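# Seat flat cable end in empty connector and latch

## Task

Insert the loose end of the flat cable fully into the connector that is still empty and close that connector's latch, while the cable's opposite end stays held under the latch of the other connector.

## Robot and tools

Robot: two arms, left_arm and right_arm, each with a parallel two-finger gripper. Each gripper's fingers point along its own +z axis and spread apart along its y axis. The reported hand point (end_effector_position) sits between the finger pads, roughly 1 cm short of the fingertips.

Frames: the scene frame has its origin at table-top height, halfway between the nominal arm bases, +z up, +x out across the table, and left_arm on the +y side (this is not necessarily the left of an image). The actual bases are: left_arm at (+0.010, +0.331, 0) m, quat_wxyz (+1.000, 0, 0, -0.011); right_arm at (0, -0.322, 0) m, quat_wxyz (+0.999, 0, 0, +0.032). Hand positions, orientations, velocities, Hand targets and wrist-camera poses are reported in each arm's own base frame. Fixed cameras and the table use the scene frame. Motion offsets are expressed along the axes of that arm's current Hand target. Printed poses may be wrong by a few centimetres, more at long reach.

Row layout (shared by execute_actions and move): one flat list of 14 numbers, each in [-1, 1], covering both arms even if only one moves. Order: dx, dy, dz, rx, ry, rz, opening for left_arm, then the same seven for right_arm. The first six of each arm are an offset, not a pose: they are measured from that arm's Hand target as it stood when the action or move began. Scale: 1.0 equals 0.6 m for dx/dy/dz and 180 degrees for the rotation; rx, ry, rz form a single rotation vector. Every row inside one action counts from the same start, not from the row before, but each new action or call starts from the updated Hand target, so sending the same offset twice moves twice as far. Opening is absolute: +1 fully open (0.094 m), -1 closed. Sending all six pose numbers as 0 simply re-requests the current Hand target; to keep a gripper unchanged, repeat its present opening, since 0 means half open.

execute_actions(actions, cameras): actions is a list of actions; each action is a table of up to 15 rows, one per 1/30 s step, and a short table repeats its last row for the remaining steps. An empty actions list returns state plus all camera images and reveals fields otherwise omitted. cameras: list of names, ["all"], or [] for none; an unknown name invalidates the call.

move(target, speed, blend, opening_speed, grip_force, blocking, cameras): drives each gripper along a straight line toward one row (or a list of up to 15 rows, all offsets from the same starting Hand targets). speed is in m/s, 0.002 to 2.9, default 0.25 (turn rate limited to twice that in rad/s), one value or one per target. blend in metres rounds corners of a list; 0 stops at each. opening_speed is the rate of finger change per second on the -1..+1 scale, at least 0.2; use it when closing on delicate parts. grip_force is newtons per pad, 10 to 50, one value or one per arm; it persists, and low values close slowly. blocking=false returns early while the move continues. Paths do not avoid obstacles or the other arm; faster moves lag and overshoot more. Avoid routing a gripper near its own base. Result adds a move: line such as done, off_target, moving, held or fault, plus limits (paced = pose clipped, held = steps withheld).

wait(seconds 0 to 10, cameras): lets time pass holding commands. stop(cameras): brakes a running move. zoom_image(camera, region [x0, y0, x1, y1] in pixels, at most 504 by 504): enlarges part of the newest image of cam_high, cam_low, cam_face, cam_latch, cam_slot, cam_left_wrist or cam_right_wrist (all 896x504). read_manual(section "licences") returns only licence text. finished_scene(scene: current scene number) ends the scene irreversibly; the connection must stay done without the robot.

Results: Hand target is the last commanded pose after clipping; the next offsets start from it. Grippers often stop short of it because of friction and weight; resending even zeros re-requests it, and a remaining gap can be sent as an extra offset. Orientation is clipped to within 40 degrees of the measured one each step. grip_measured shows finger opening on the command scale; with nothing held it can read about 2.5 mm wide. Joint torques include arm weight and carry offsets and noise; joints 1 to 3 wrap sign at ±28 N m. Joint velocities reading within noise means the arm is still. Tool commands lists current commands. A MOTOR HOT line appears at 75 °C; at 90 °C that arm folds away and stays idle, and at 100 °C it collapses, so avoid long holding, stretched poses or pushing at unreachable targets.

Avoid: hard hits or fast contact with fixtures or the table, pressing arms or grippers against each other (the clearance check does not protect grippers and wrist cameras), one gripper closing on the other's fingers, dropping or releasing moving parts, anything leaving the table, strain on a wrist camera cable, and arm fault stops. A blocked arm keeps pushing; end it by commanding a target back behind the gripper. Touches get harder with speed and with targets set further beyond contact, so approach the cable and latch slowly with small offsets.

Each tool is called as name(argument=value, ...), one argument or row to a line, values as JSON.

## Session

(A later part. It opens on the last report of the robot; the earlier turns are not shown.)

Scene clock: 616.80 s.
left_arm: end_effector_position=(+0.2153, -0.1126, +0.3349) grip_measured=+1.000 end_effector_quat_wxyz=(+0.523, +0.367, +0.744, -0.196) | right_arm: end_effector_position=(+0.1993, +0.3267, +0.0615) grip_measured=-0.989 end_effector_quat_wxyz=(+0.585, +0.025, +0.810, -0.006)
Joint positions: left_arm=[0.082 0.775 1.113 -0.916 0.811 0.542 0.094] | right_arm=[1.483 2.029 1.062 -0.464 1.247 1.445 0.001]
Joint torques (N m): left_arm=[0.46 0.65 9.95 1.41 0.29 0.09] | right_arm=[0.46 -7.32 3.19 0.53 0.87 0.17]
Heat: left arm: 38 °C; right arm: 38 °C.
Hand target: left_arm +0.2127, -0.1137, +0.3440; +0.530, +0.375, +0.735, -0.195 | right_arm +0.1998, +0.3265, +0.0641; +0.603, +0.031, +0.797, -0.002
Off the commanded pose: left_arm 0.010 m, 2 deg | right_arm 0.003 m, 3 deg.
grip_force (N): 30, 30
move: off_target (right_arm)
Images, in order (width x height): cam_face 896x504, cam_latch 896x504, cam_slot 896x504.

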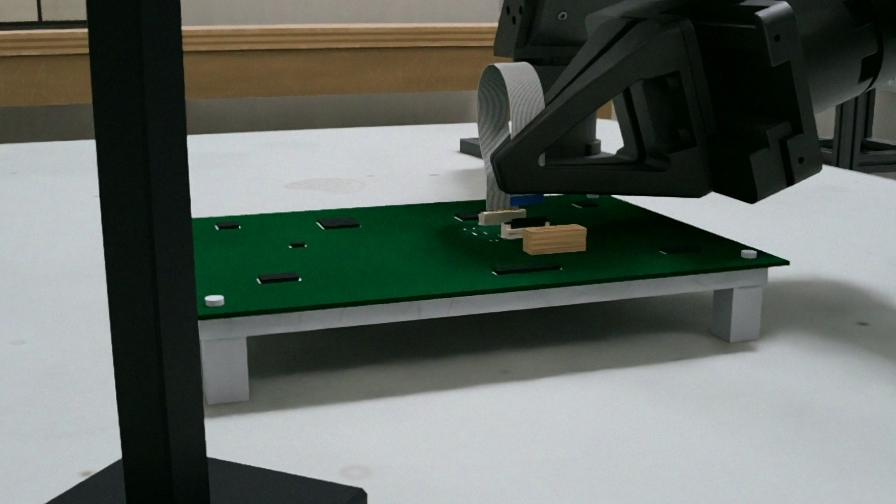

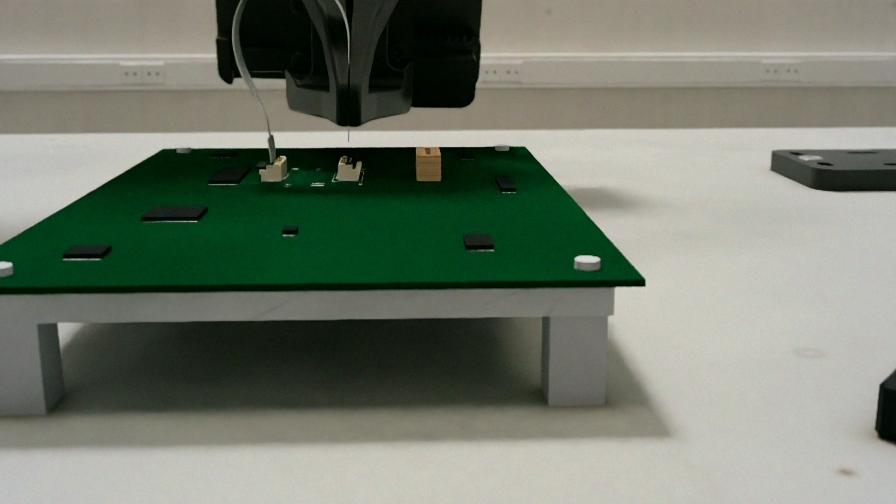

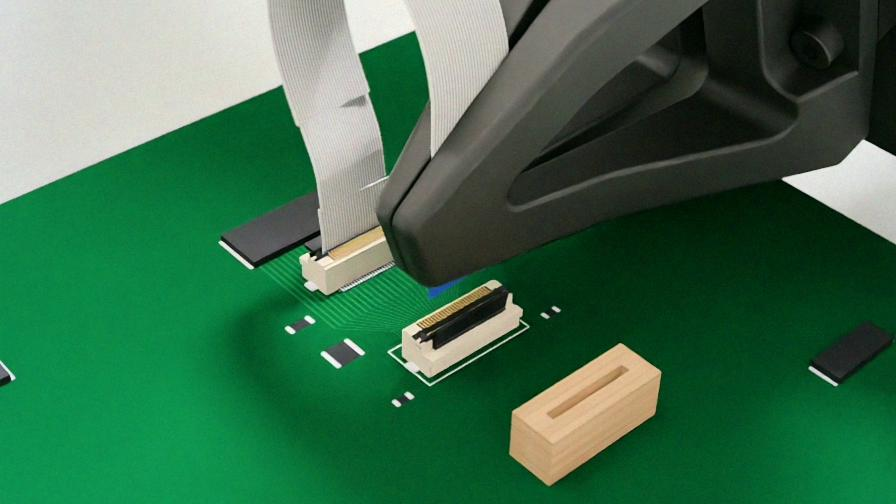

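move(
  target=[0,0,0,0,0,0,1,-0.0015,-0.0003,0.0005,0.01438,-0.006,0.00407,-1],
  speed=0.04,
  cameras=["cam_latch","cam_slot","cam_face"],
)

zoom_image(
  camera="cam_latch",
  region=[336, 124, 364, 150],
)

zoom_image(
  camera="cam_slot",
  region=[420, 262, 480, 310],
)

zoom_image(
  camera="cam_face",
  region=[494, 184, 554, 224],
)

Scene clock: 626.90 s.
left_arm: end_effector_position=(+0.2153, -0.1126, +0.3349) grip_measured=+1.000 end_effector_quat_wxyz=(+0.523, +0.367, +0.744, -0.196) | right_arm: end_effector_position=(+0.1998, +0.3217, +0.0578) grip_measured=-0.989 end_effector_quat_wxyz=(+0.591, +0.047, +0.805, -0.019)
Joint positions: left_arm=[0.082 0.775 1.113 -0.916 0.811 0.542 0.094] | right_arm=[1.483 2.084 1.124 -0.619 1.265 1.606 0.001]
Joint torques (N m): left_arm=[0.66 0.49 10 1.38 0.24 0.1] | right_arm=[0.57 -7.47 5.05 0.11 0.89 0.16]
Heat: left arm: 38 °C; right arm: 37 °C.
Hand target: left_arm +0.2127, -0.1137, +0.3440; +0.530, +0.375, +0.735, -0.195 | right_arm +0.2003, +0.3263, +0.0648; +0.609, +0.050, +0.791, -0.017
Off the commanded pose: left_arm 0.010 m, 2 deg | right_arm 0.008 m, 3 deg.
grip_force (N): 30, 30
move: off_target (right_arm)
Images, in order (width x height): cam_face 896x504, cam_latch 896x504, cam_slot 896x504.

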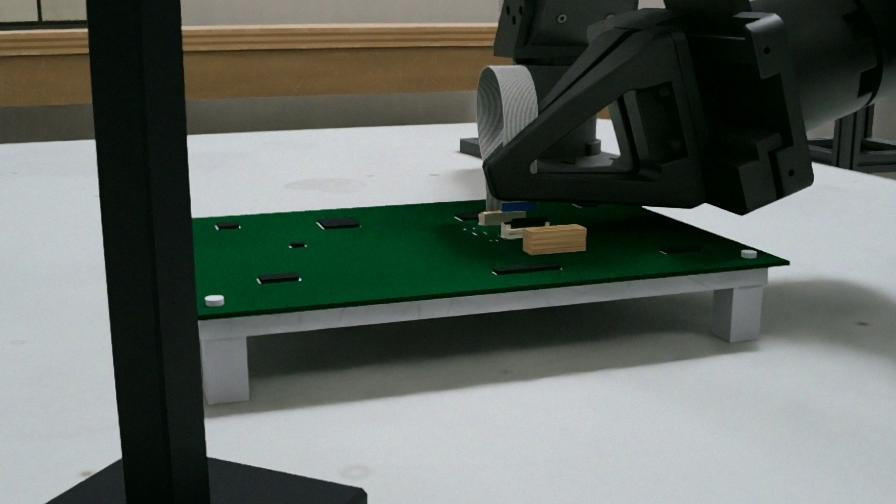

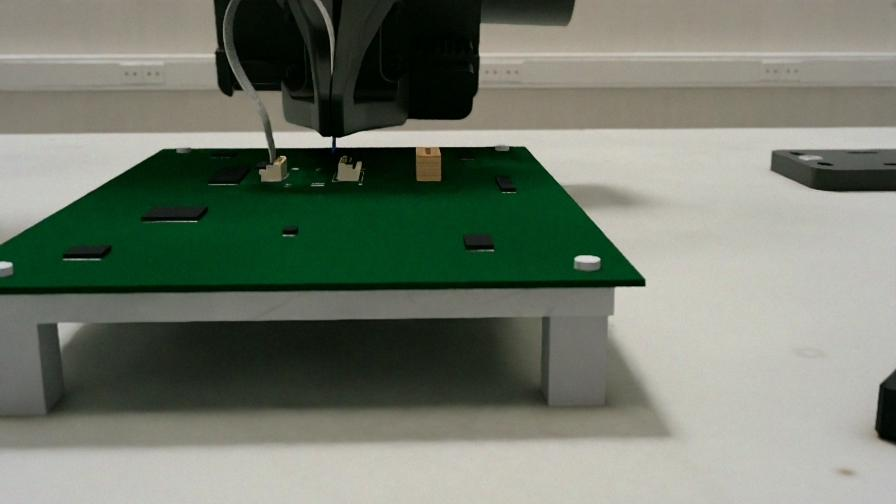

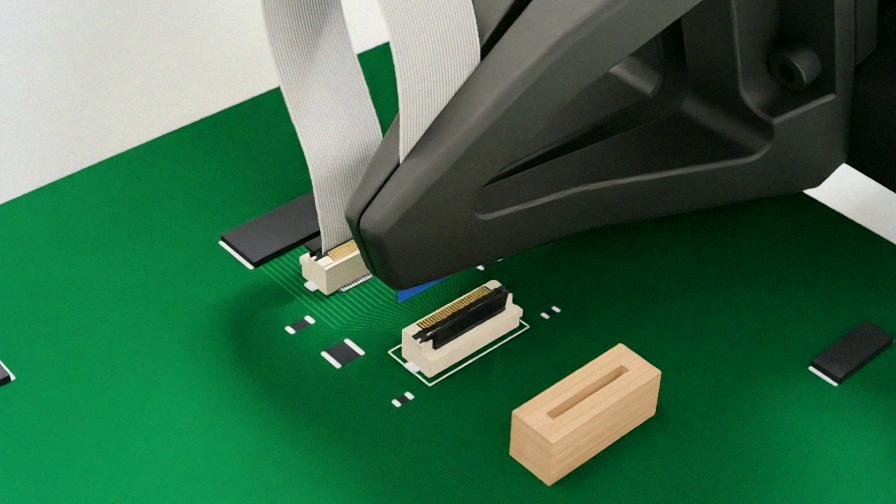

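Scaled by 18.000 from the camera's 896x504 image, which has a finer 1280x720 frame.

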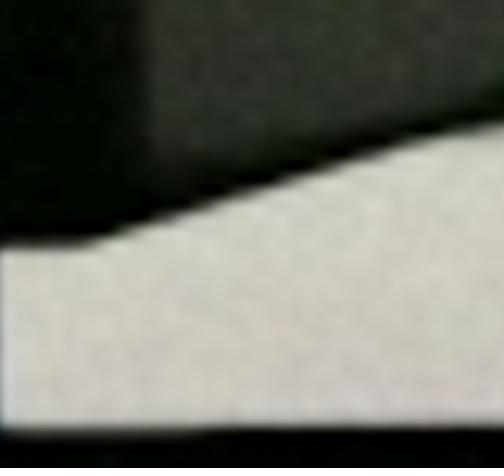

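Scaled by 8.400 from the camera's 896x504 image, which has a finer 1280x720 frame.

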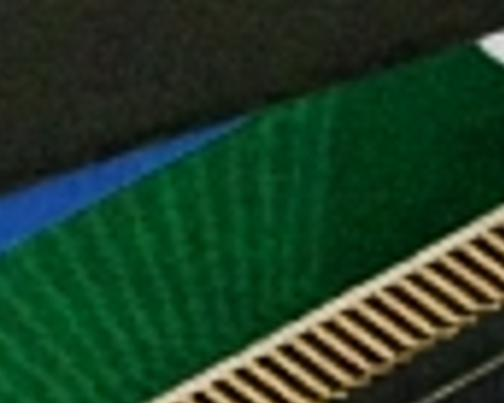

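Scaled by 8.400 from the camera's 896x504 image, which has a finer 1280x720 frame.

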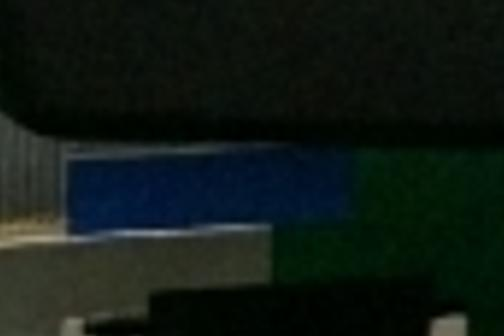

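zoom_image(
  camera="cam_latch",
  region=[322, 130, 350, 156],
)

zoom_image(
  camera="cam_slot",
  region=[390, 262, 450, 310],
)

Scaled by 18.000 from the camera's 896x504 image, which has a finer 1280x720 frame.

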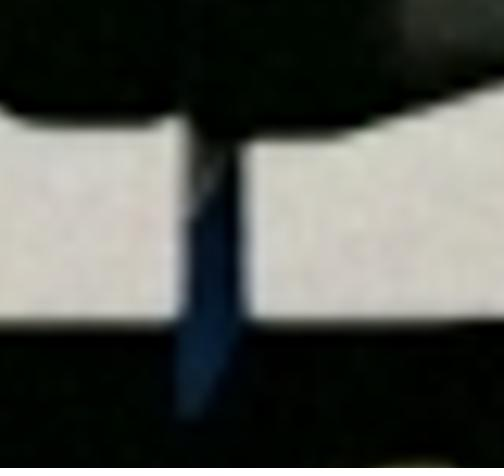

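Scaled by 8.400 from the camera's 896x504 image, which has a finer 1280x720 frame.

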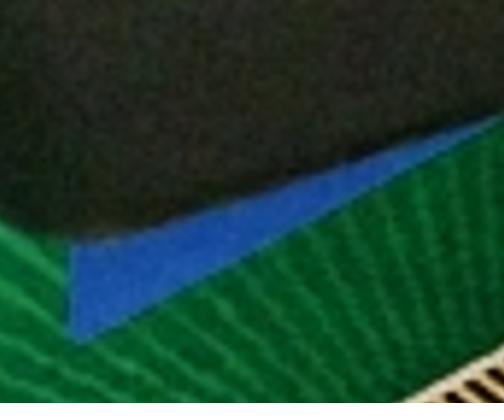

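move(
  target=[0,0,0,0,0,0,1,0.0006,0.00739,-0.0013,0,0.002,0,-1],
  speed=0.03,
  cameras=["cam_latch","cam_slot","cam_face"],
)

zoom_image(
  camera="cam_latch",
  region=[336, 130, 364, 156],
)

zoom_image(
  camera="cam_slot",
  region=[404, 280, 464, 328],
)

zoom_image(
  camera="cam_face",
  region=[494, 194, 554, 234],
)

Scene clock: 633.43 s.
left_arm: end_effector_position=(+0.2153, -0.1126, +0.3349) grip_measured=+1.000 end_effector_quat_wxyz=(+0.523, +0.367, +0.744, -0.196) | right_arm: end_effector_position=(+0.2002, +0.3258, +0.0590) grip_measured=-0.989 end_effector_quat_wxyz=(+0.591, +0.048, +0.805, -0.020)
Joint positions: left_arm=[0.082 0.775 1.113 -0.916 0.811 0.542 0.094] | right_arm=[1.483 2.097 1.152 -0.645 1.265 1.617 0.001]
Joint torques (N m): left_arm=[0.58 0.54 9.92 1.4 0.25 0.14] | right_arm=[0.69 -7.57 5.12 0.06 0.83 0.16]
Heat: left arm: 38 °C; right arm: 36 °C.
Hand target: left_arm +0.2127, -0.1137, +0.3440; +0.530, +0.375, +0.735, -0.195 | right_arm +0.1999, +0.3308, +0.0649; +0.607, +0.050, +0.793, -0.016
Off the commanded pose: left_arm 0.010 m, 2 deg | right_arm 0.008 m, 2 deg.
grip_force (N): 30, 30
move: done
Images, in order (width x height): cam_face 896x504, cam_latch 896x504, cam_slot 896x504.

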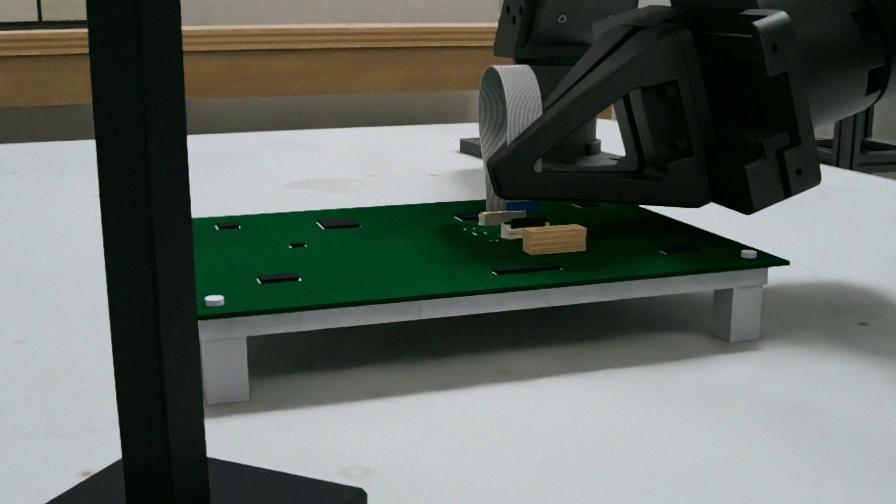

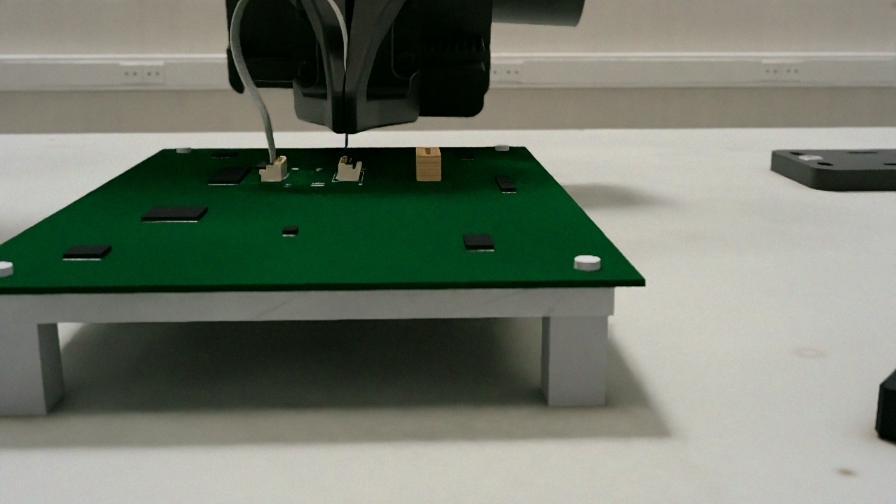

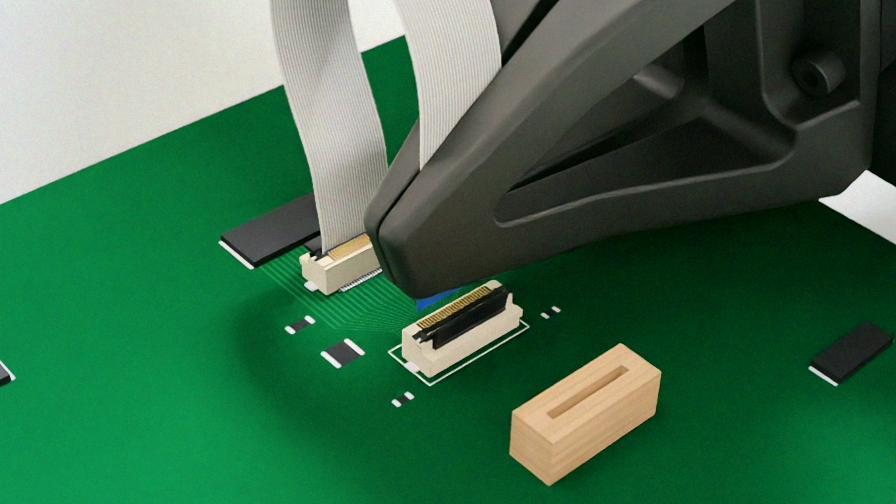

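Scaled by 18.000 from the camera's 896x504 image, which has a finer 1280x720 frame.

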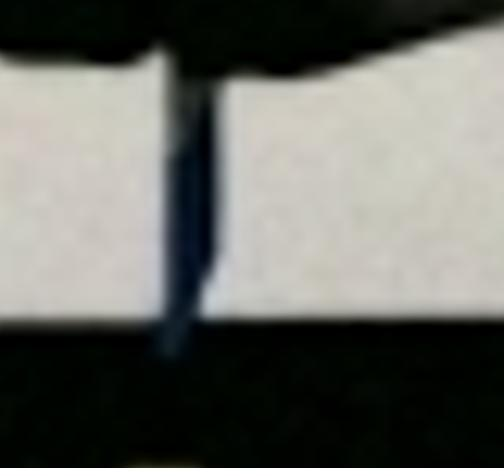

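Scaled by 8.400 from the camera's 896x504 image, which has a finer 1280x720 frame.

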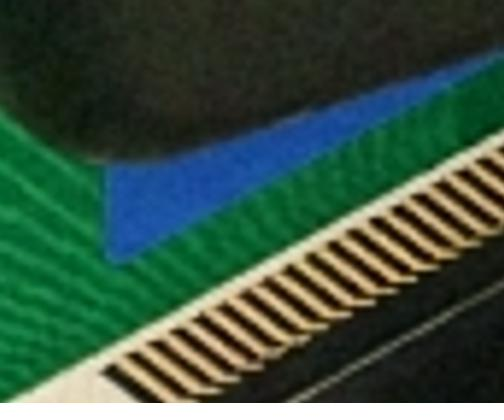

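Scaled by 8.400 from the camera's 896x504 image, which has a finer 1280x720 frame.

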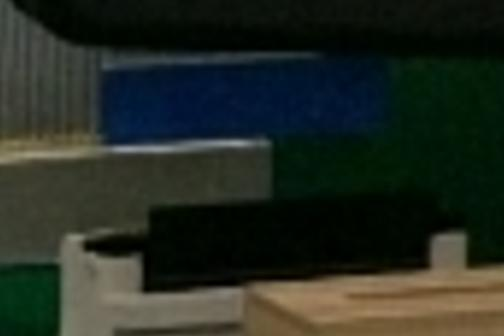

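move(
  target=[0,0,0,0,0,0,1,0.00603,0.00067,0.00015,0,0,0,-1],
  speed=0.02,
  cameras=["cam_latch","cam_slot","cam_face"],
)

zoom_image(
  camera="cam_latch",
  region=[336, 136, 364, 162],
)

zoom_image(
  camera="cam_slot",
  region=[404, 292, 464, 340],
)

zoom_image(
  camera="cam_face",
  region=[494, 200, 554, 240],
)

Scene clock: 637.10 s.
left_arm: end_effector_position=(+0.2153, -0.1126, +0.3349) grip_measured=+1.000 end_effector_quat_wxyz=(+0.523, +0.367, +0.744, -0.196) | right_arm: end_effector_position=(+0.1987, +0.3255, +0.0547) grip_measured=-0.989 end_effector_quat_wxyz=(+0.591, +0.046, +0.805, -0.022)
Joint positions: left_arm=[0.082 0.775 1.113 -0.916 0.811 0.542 0.094] | right_arm=[1.488 2.11 1.152 -0.647 1.265 1.628 0.001]
Joint torques (N m): left_arm=[0.61 0.55 9.95 1.39 0.26 0.12] | right_arm=[0.57 -7.66 5.33 0.04 0.83 0.15]
Heat: left arm: 38 °C; right arm: 36 °C.
Hand target: left_arm +0.2127, -0.1137, +0.3440; +0.530, +0.375, +0.735, -0.195 | right_arm +0.1990, +0.3315, +0.0613; +0.607, +0.050, +0.793, -0.016
Off the commanded pose: left_arm 0.010 m, 2 deg | right_arm 0.009 m, 2 deg.
grip_force (N): 30, 30
move: done
Images, in order (width x height): cam_face 896x504, cam_latch 896x504, cam_slot 896x504.

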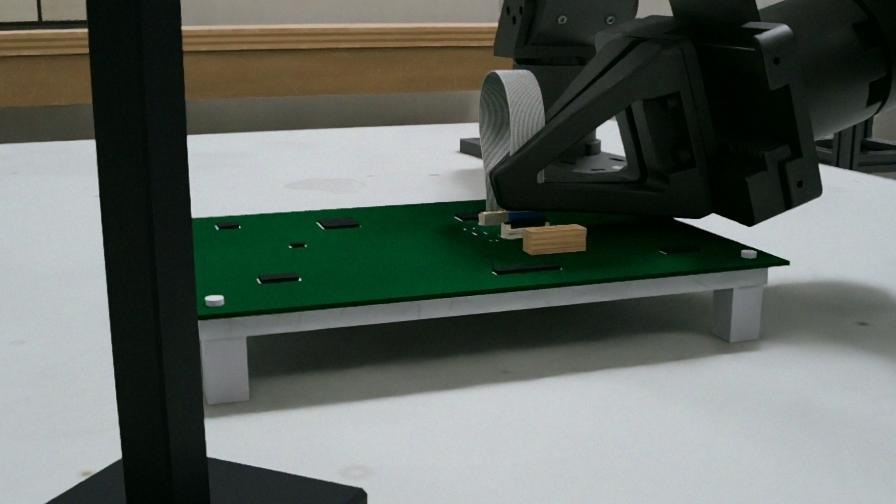

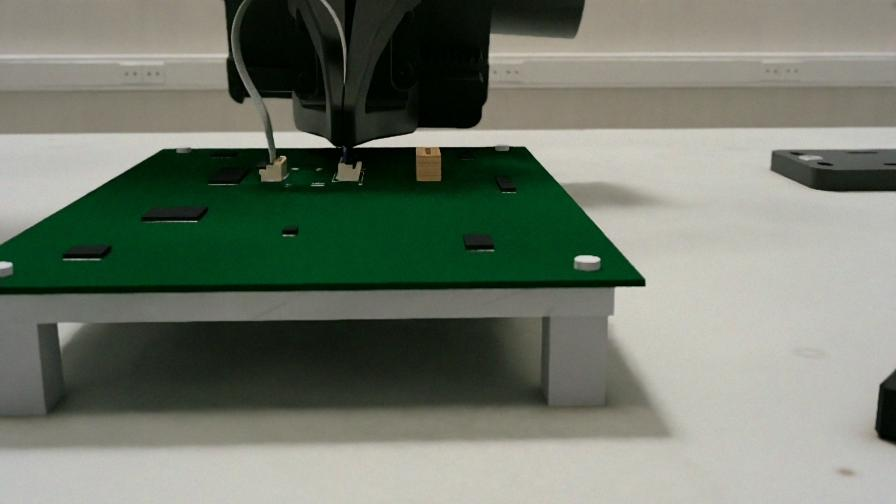

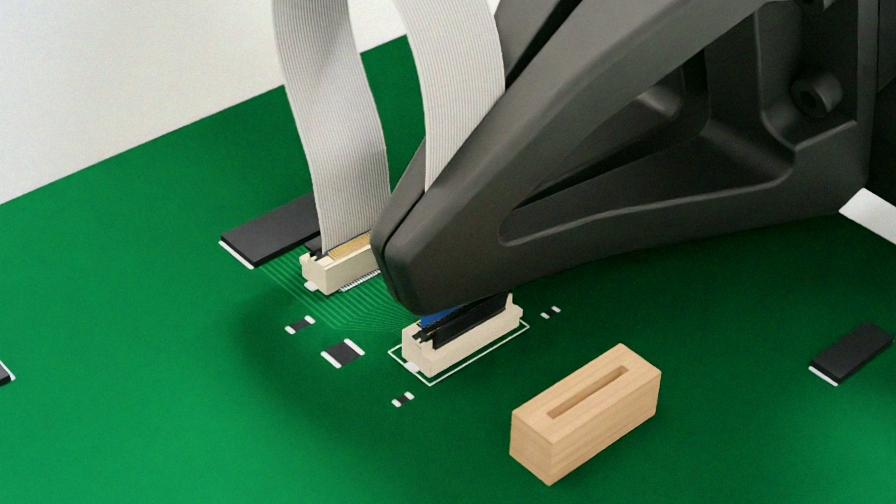

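Scaled by 18.000 from the camera's 896x504 image, which has a finer 1280x720 frame.

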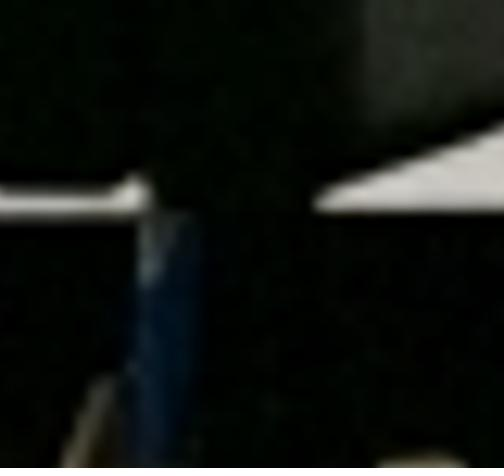

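Scaled by 8.400 from the camera's 896x504 image, which has a finer 1280x720 frame.

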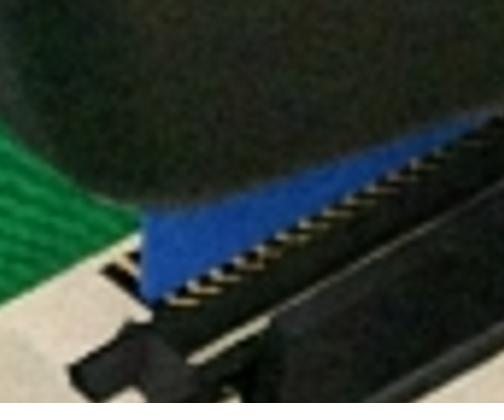

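Scaled by 8.400 from the camera's 896x504 image, which has a finer 1280x720 frame.

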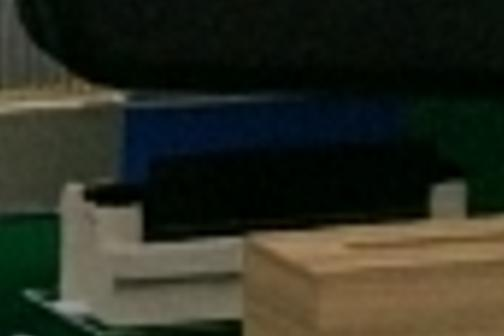

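move(
  target=[0,0,0,0,0,0,1,-0.00235,0.00215,0,0.00097,-0.00277,0.00033,-1],
  speed=0.02,
  cameras=["cam_latch","cam_slot","cam_face"],
)

zoom_image(
  camera="cam_latch",
  region=[336, 140, 364, 166],
)

zoom_image(
  camera="cam_slot",
  region=[404, 292, 464, 340],
)

zoom_image(
  camera="cam_face",
  region=[494, 200, 554, 240],
)

Scene clock: 642.33 s.
left_arm: end_effector_position=(+0.2153, -0.1126, +0.3349) grip_measured=+1.000 end_effector_quat_wxyz=(+0.523, +0.367, +0.744, -0.196) | right_arm: end_effector_position=(+0.1992, +0.3280, +0.0565) grip_measured=-0.989 end_effector_quat_wxyz=(+0.593, +0.049, +0.803, -0.021)
Joint positions: left_arm=[0.082 0.775 1.113 -0.916 0.811 0.542 0.094] | right_arm=[1.488 2.117 1.168 -0.663 1.27 1.64 0.001]
Joint torques (N m): left_arm=[0.58 0.59 9.92 1.43 0.32 0.1] | right_arm=[0.57 -7.66 5.01 0.04 0.86 0.15]
Heat: left arm: 38 °C; right arm: 35 °C.
Hand target: left_arm +0.2127, -0.1137, +0.3440; +0.530, +0.375, +0.735, -0.195 | right_arm +0.1995, +0.3327, +0.0628; +0.610, +0.051, +0.791, -0.017
Off the commanded pose: left_arm 0.010 m, 2 deg | right_arm 0.008 m, 2 deg.
grip_force (N): 30, 30
move: done
Images, in order (width x height): cam_face 896x504, cam_latch 896x504, cam_slot 896x504.

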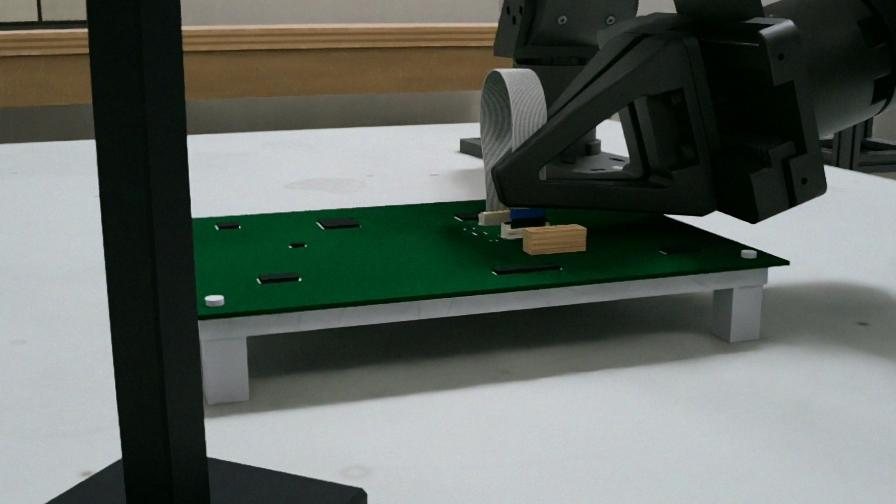

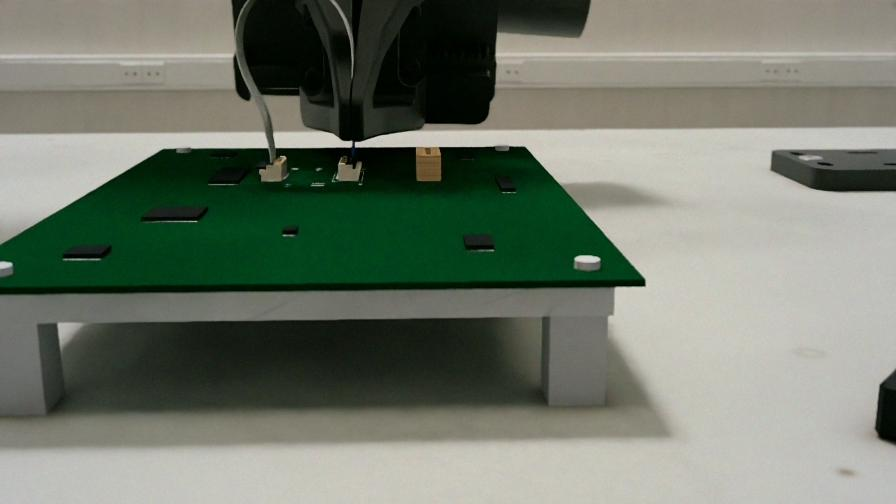

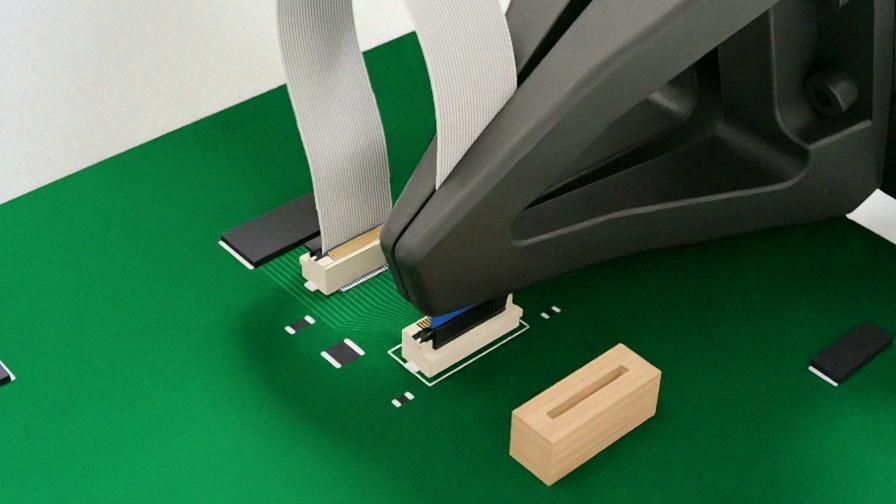

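Scaled by 18.000 from the camera's 896x504 image, which has a finer 1280x720 frame.

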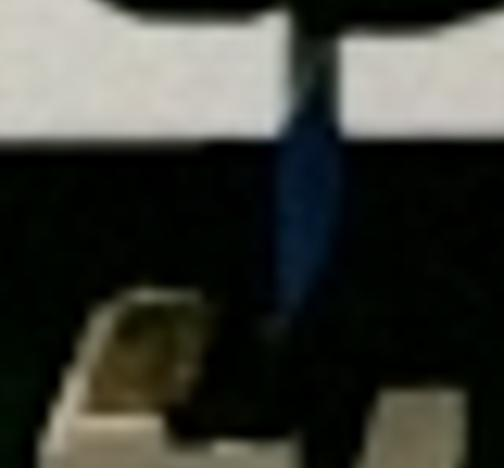

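Scaled by 8.400 from the camera's 896x504 image, which has a finer 1280x720 frame.

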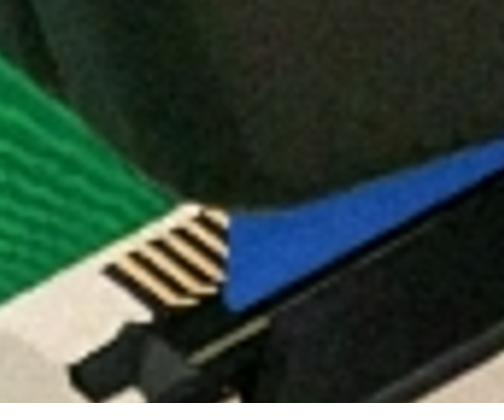

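Scaled by 8.400 from the camera's 896x504 image, which has a finer 1280x720 frame.

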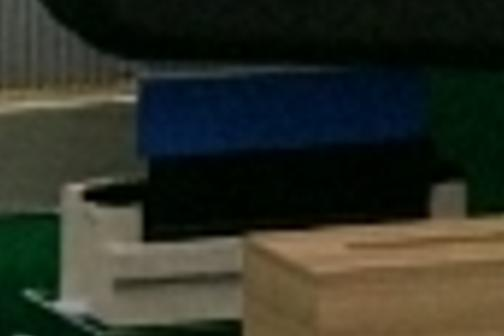

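move(
  target=[0,0,0,0,0,0,1,-0.00178,-0.00017,0.00647,0,0.003,0,-1],
  speed=0.02,
)

Scene clock: 646.47 s.
left_arm: end_effector_position=(+0.2153, -0.1126, +0.3349) grip_measured=+1.000 end_effector_quat_wxyz=(+0.523, +0.367, +0.744, -0.196) | right_arm: end_effector_position=(+0.1992, +0.3279, +0.0565) grip_measured=-0.989 end_effector_quat_wxyz=(+0.593, +0.040, +0.804, -0.027)
Joint positions: left_arm=[0.082 0.775 1.113 -0.916 0.811 0.542 0.094] | right_arm=[1.488 2.117 1.168 -0.664 1.27 1.618 0.001]
Joint torques (N m): left_arm=[0.65 0.51 9.94 1.42 0.27 0.12] | right_arm=[-0.5 -8.39 4.34 0.32 0.79 0.07]
Heat: left arm: 38 °C; right arm: 35 °C.
Hand target: left_arm +0.2127, -0.1137, +0.3440; +0.530, +0.375, +0.735, -0.195 | right_arm +0.2035, +0.3321, +0.0628; +0.606, +0.051, +0.793, -0.017
Off the commanded pose: left_arm 0.010 m, 2 deg | right_arm 0.009 m, 3 deg.
grip_force (N): 30, 30
move: off_target (right_arm)

move(
  target=[0,0,0,0,0,0,1,-0.00065,0.00025,0.0024,0,0,0,-1],
  speed=0.02,
)

zoom_image(
  camera="cam_face",
  region=[494, 200, 554, 240],
)

Scene clock: 648.33 s.
left_arm: end_effector_position=(+0.2153, -0.1126, +0.3349) grip_measured=+1.000 end_effector_quat_wxyz=(+0.523, +0.367, +0.744, -0.196) | right_arm: end_effector_position=(+0.2004, +0.3283, +0.0565) grip_measured=-0.989 end_effector_quat_wxyz=(+0.593, +0.039, +0.804, -0.029)
Joint positions: left_arm=[0.082 0.775 1.113 -0.916 0.811 0.542 0.094] | right_arm=[1.484 2.117 1.168 -0.655 1.27 1.604 0.001]
Joint torques (N m): left_arm=[0.61 0.58 9.98 1.4 0.32 0.1] | right_arm=[-0.61 -8.55 4.04 0.36 0.79 0.05]
Heat: left arm: 38 °C; right arm: 35 °C.
Hand target: left_arm +0.2127, -0.1137, +0.3440; +0.530, +0.375, +0.735, -0.195 | right_arm +0.2050, +0.3321, +0.0628; +0.606, +0.052, +0.793, -0.017
Off the commanded pose: left_arm 0.010 m, 2 deg | right_arm 0.009 m, 3 deg.
grip_force (N): 30, 30
move: off_target (right_arm)

Scaled by 8.400 from the camera's 896x504 image, which has a finer 1280x720 frame.
This view is cut from an older image: the scene may have changed since it was taken.

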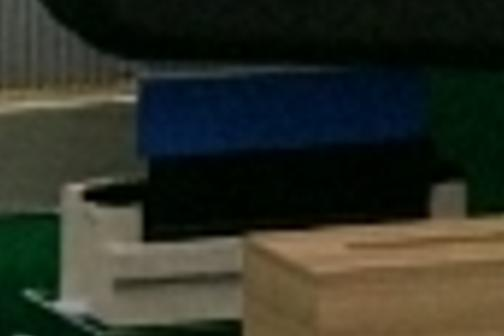

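move(
  target=[0,0,0,0,0,0,1,0.00412,-0.00153,-0.00135,0,0,0,-1],
  speed=0.02,
  cameras=["cam_latch","cam_slot","cam_face"],
)

zoom_image(
  camera="cam_latch",
  region=[336, 140, 364, 166],
)

zoom_image(
  camera="cam_slot",
  region=[404, 292, 464, 340],
)

zoom_image(
  camera="cam_face",
  region=[494, 200, 554, 240],
)

Scene clock: 650.27 s.
left_arm: end_effector_position=(+0.2153, -0.1126, +0.3349) grip_measured=+1.000 end_effector_quat_wxyz=(+0.523, +0.367, +0.744, -0.196) | right_arm: end_effector_position=(+0.2004, +0.3283, +0.0565) grip_measured=-0.989 end_effector_quat_wxyz=(+0.593, +0.039, +0.804, -0.029)
Joint positions: left_arm=[0.082 0.775 1.113 -0.916 0.811 0.542 0.094] | right_arm=[1.484 2.117 1.168 -0.655 1.27 1.604 0.001]
Joint torques (N m): left_arm=[0.54 0.58 10.06 1.37 0.27 0.14] | right_arm=[-0.25 -8.2 3.79 0.35 0.78 0.17]
Heat: left arm: 38 °C; right arm: 35 °C.
Hand target: left_arm +0.2127, -0.1137, +0.3440; +0.530, +0.375, +0.735, -0.195 | right_arm +0.2035, +0.3314, +0.0606; +0.606, +0.052, +0.793, -0.017
Off the commanded pose: left_arm 0.010 m, 2 deg | right_arm 0.006 m, 3 deg.
grip_force (N): 30, 30
move: off_target (right_arm)
Images, in order (width x height): cam_face 896x504, cam_latch 896x504, cam_slot 896x504.

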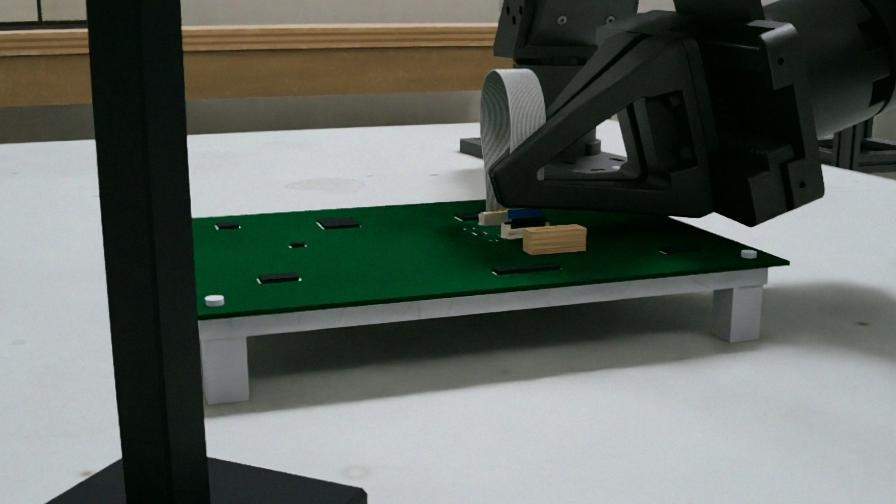

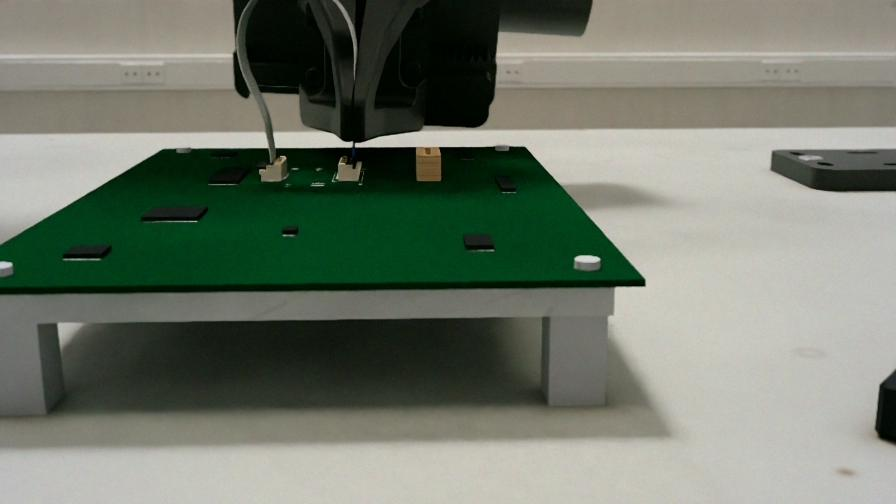

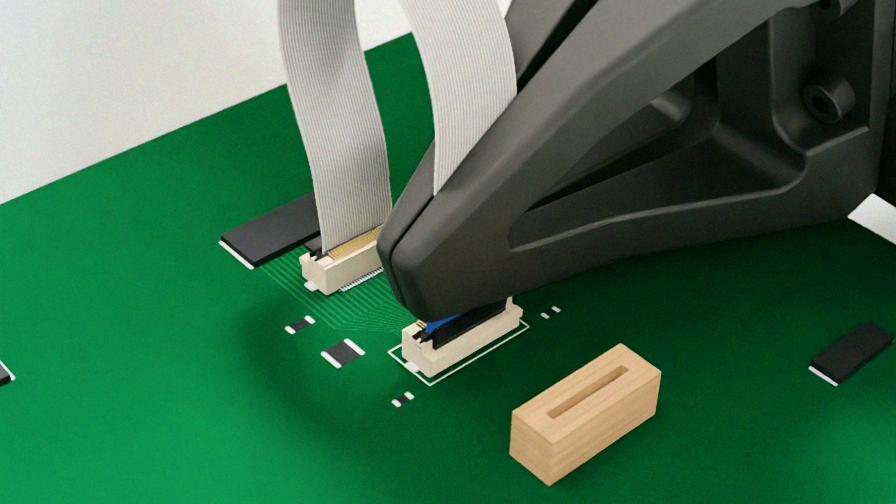

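Scaled by 18.000 from the camera's 896x504 image, which has a finer 1280x720 frame.

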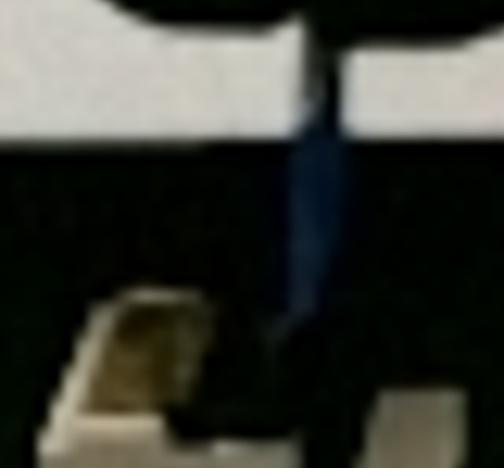

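Scaled by 8.400 from the camera's 896x504 image, which has a finer 1280x720 frame.

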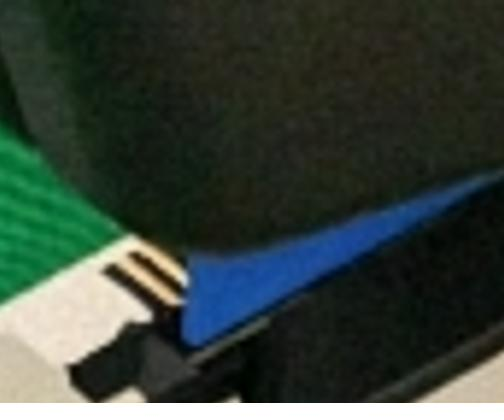

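Scaled by 8.400 from the camera's 896x504 image, which has a finer 1280x720 frame.

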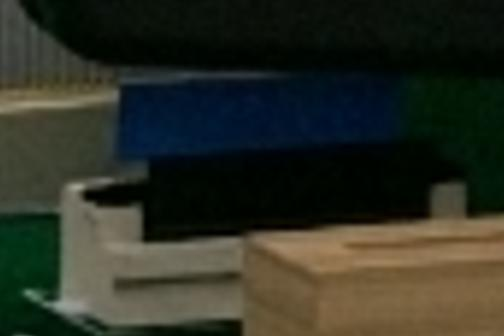

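move(
  target=[0,0,0,0,0,0,1,-0.0002,-0.00332,0.0003,0,0,0.005,-1],
  speed=0.02,
)

Scene clock: 653.13 s.
left_arm: end_effector_position=(+0.2153, -0.1126, +0.3349) grip_measured=+1.000 end_effector_quat_wxyz=(+0.523, +0.367, +0.744, -0.196) | right_arm: end_effector_position=(+0.2004, +0.3285, +0.0565) grip_measured=-0.989 end_effector_quat_wxyz=(+0.593, +0.045, +0.804, -0.024)
Joint positions: left_arm=[0.082 0.775 1.113 -0.916 0.811 0.542 0.094] | right_arm=[1.484 2.117 1.168 -0.653 1.27 1.619 0.001]
Joint torques (N m): left_arm=[0.55 0.49 9.89 1.4 0.32 0.11] | right_arm=[-0.31 -8.59 3.07 0.39 0.79 0.17]
Heat: left arm: 38 °C; right arm: 35 °C.
Hand target: left_arm +0.2127, -0.1137, +0.3440; +0.530, +0.375, +0.735, -0.195 | right_arm +0.2035, +0.3294, +0.0606; +0.606, +0.058, +0.793, -0.012
Off the commanded pose: left_arm 0.010 m, 2 deg | right_arm 0.005 m, 3 deg.
grip_force (N): 30, 30
move: off_target (right_arm)

move(
  target=[0,0,0,0,0,0,1,-0.00015,-0.0025,0.0002,0,0,0,-1],
  speed=0.02,
  cameras=["cam_latch","cam_slot","cam_face"],
)

zoom_image(
  camera="cam_latch",
  region=[336, 140, 364, 166],
)

zoom_image(
  camera="cam_face",
  region=[494, 200, 554, 240],
)

Scene clock: 654.90 s.
left_arm: end_effector_position=(+0.2153, -0.1126, +0.3349) grip_measured=+1.000 end_effector_quat_wxyz=(+0.523, +0.367, +0.744, -0.196) | right_arm: end_effector_position=(+0.2003, +0.3274, +0.0555) grip_measured=-0.989 end_effector_quat_wxyz=(+0.593, +0.045, +0.804, -0.024)
Joint positions: left_arm=[0.082 0.775 1.113 -0.916 0.811 0.542 0.094] | right_arm=[1.484 2.117 1.163 -0.65 1.27 1.62 0.001]
Joint torques (N m): left_arm=[0.57 0.66 9.96 1.37 0.23 0.13] | right_arm=[-0.32 -8.85 2.89 0.37 0.78 0.16]
Heat: left arm: 38 °C; right arm: 36 °C.
Hand target: left_arm +0.2127, -0.1137, +0.3440; +0.530, +0.375, +0.735, -0.195 | right_arm +0.2035, +0.3279, +0.0606; +0.606, +0.058, +0.793, -0.012
Off the commanded pose: left_arm 0.010 m, 2 deg | right_arm 0.006 m, 3 deg.
grip_force (N): 30, 30
move: off_target (right_arm)
Images, in order (width x height): cam_face 896x504, cam_latch 896x504, cam_slot 896x504.

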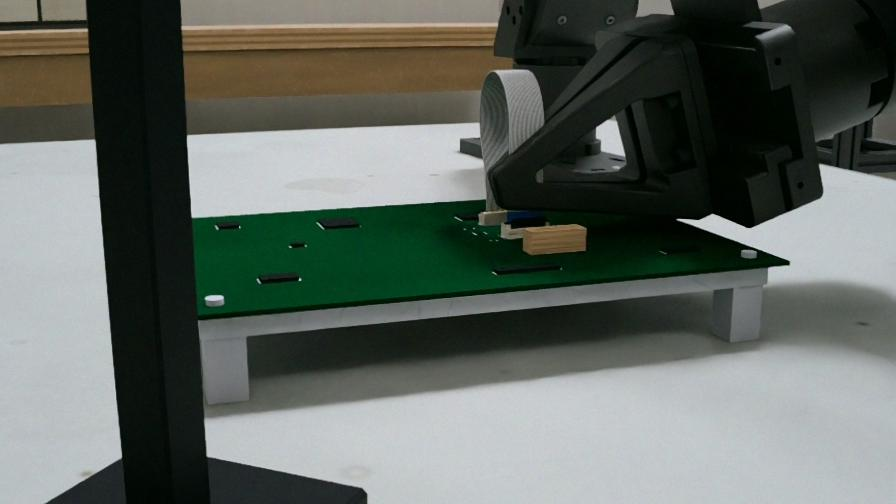

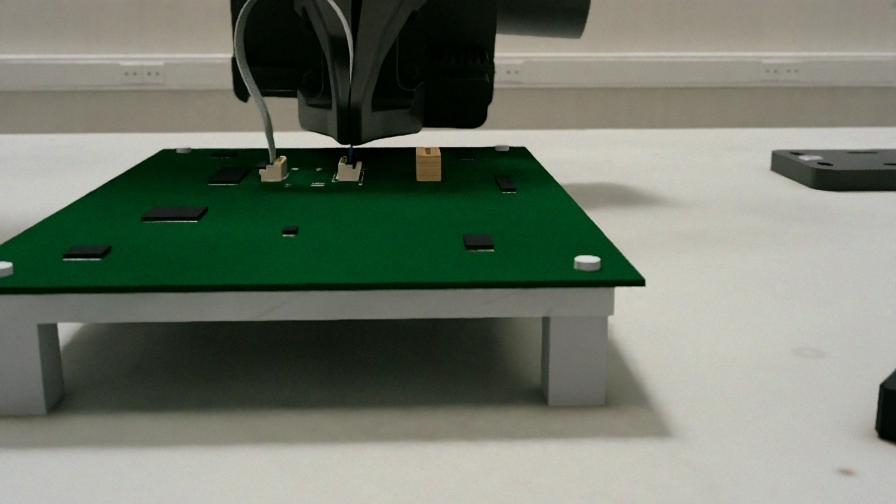

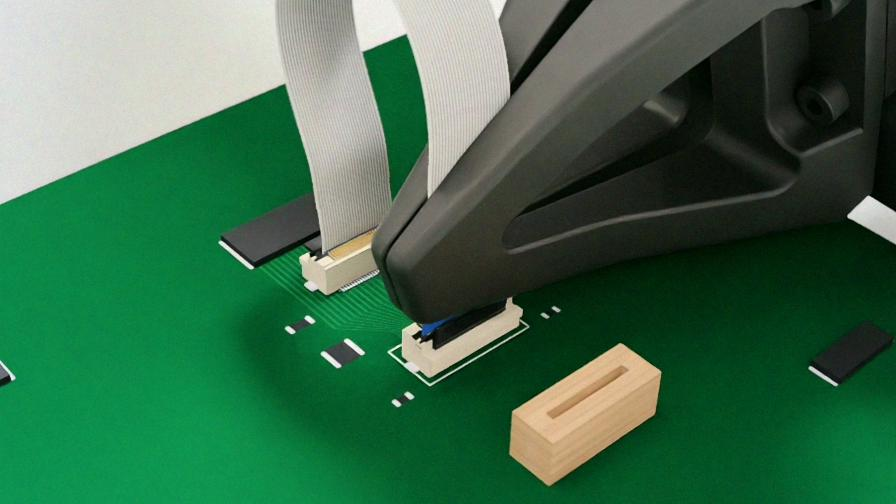

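Scaled by 18.000 from the camera's 896x504 image, which has a finer 1280x720 frame.

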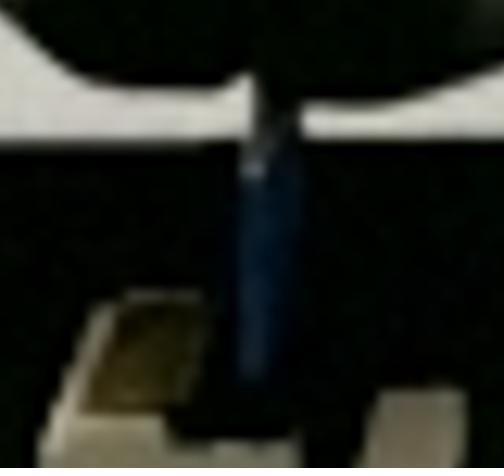

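Scaled by 8.400 from the camera's 896x504 image, which has a finer 1280x720 frame.

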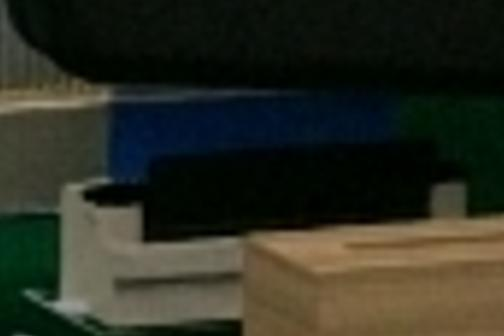

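move(
  target=[0,0,0,0,0,0,1,0.00165,-0.002,-0.00628,0,0,0,-1],
  speed=0.02,
)

Scene clock: 657.93 s.
left_arm: end_effector_position=(+0.2153, -0.1126, +0.3349) grip_measured=+1.000 end_effector_quat_wxyz=(+0.523, +0.367, +0.744, -0.196) | right_arm: end_effector_position=(+0.2004, +0.3275, +0.0555) grip_measured=-0.989 end_effector_quat_wxyz=(+0.593, +0.058, +0.803, -0.015)
Joint positions: left_arm=[0.082 0.775 1.113 -0.916 0.811 0.542 0.094] | right_arm=[1.484 2.117 1.163 -0.649 1.27 1.651 0.001]
Joint torques (N m): left_arm=[0.5 0.58 9.94 1.43 0.24 0.11] | right_arm=[0.61 -8.66 3.19 0.08 0.78 0.16]
Heat: left arm: 38 °C; right arm: 36 °C.
Hand target: left_arm +0.2127, -0.1137, +0.3440; +0.530, +0.375, +0.735, -0.195 | right_arm +0.1995, +0.3271, +0.0606; +0.606, +0.058, +0.793, -0.013
Off the commanded pose: left_arm 0.010 m, 2 deg | right_arm 0.005 m, 2 deg.
grip_force (N): 30, 30
move: done


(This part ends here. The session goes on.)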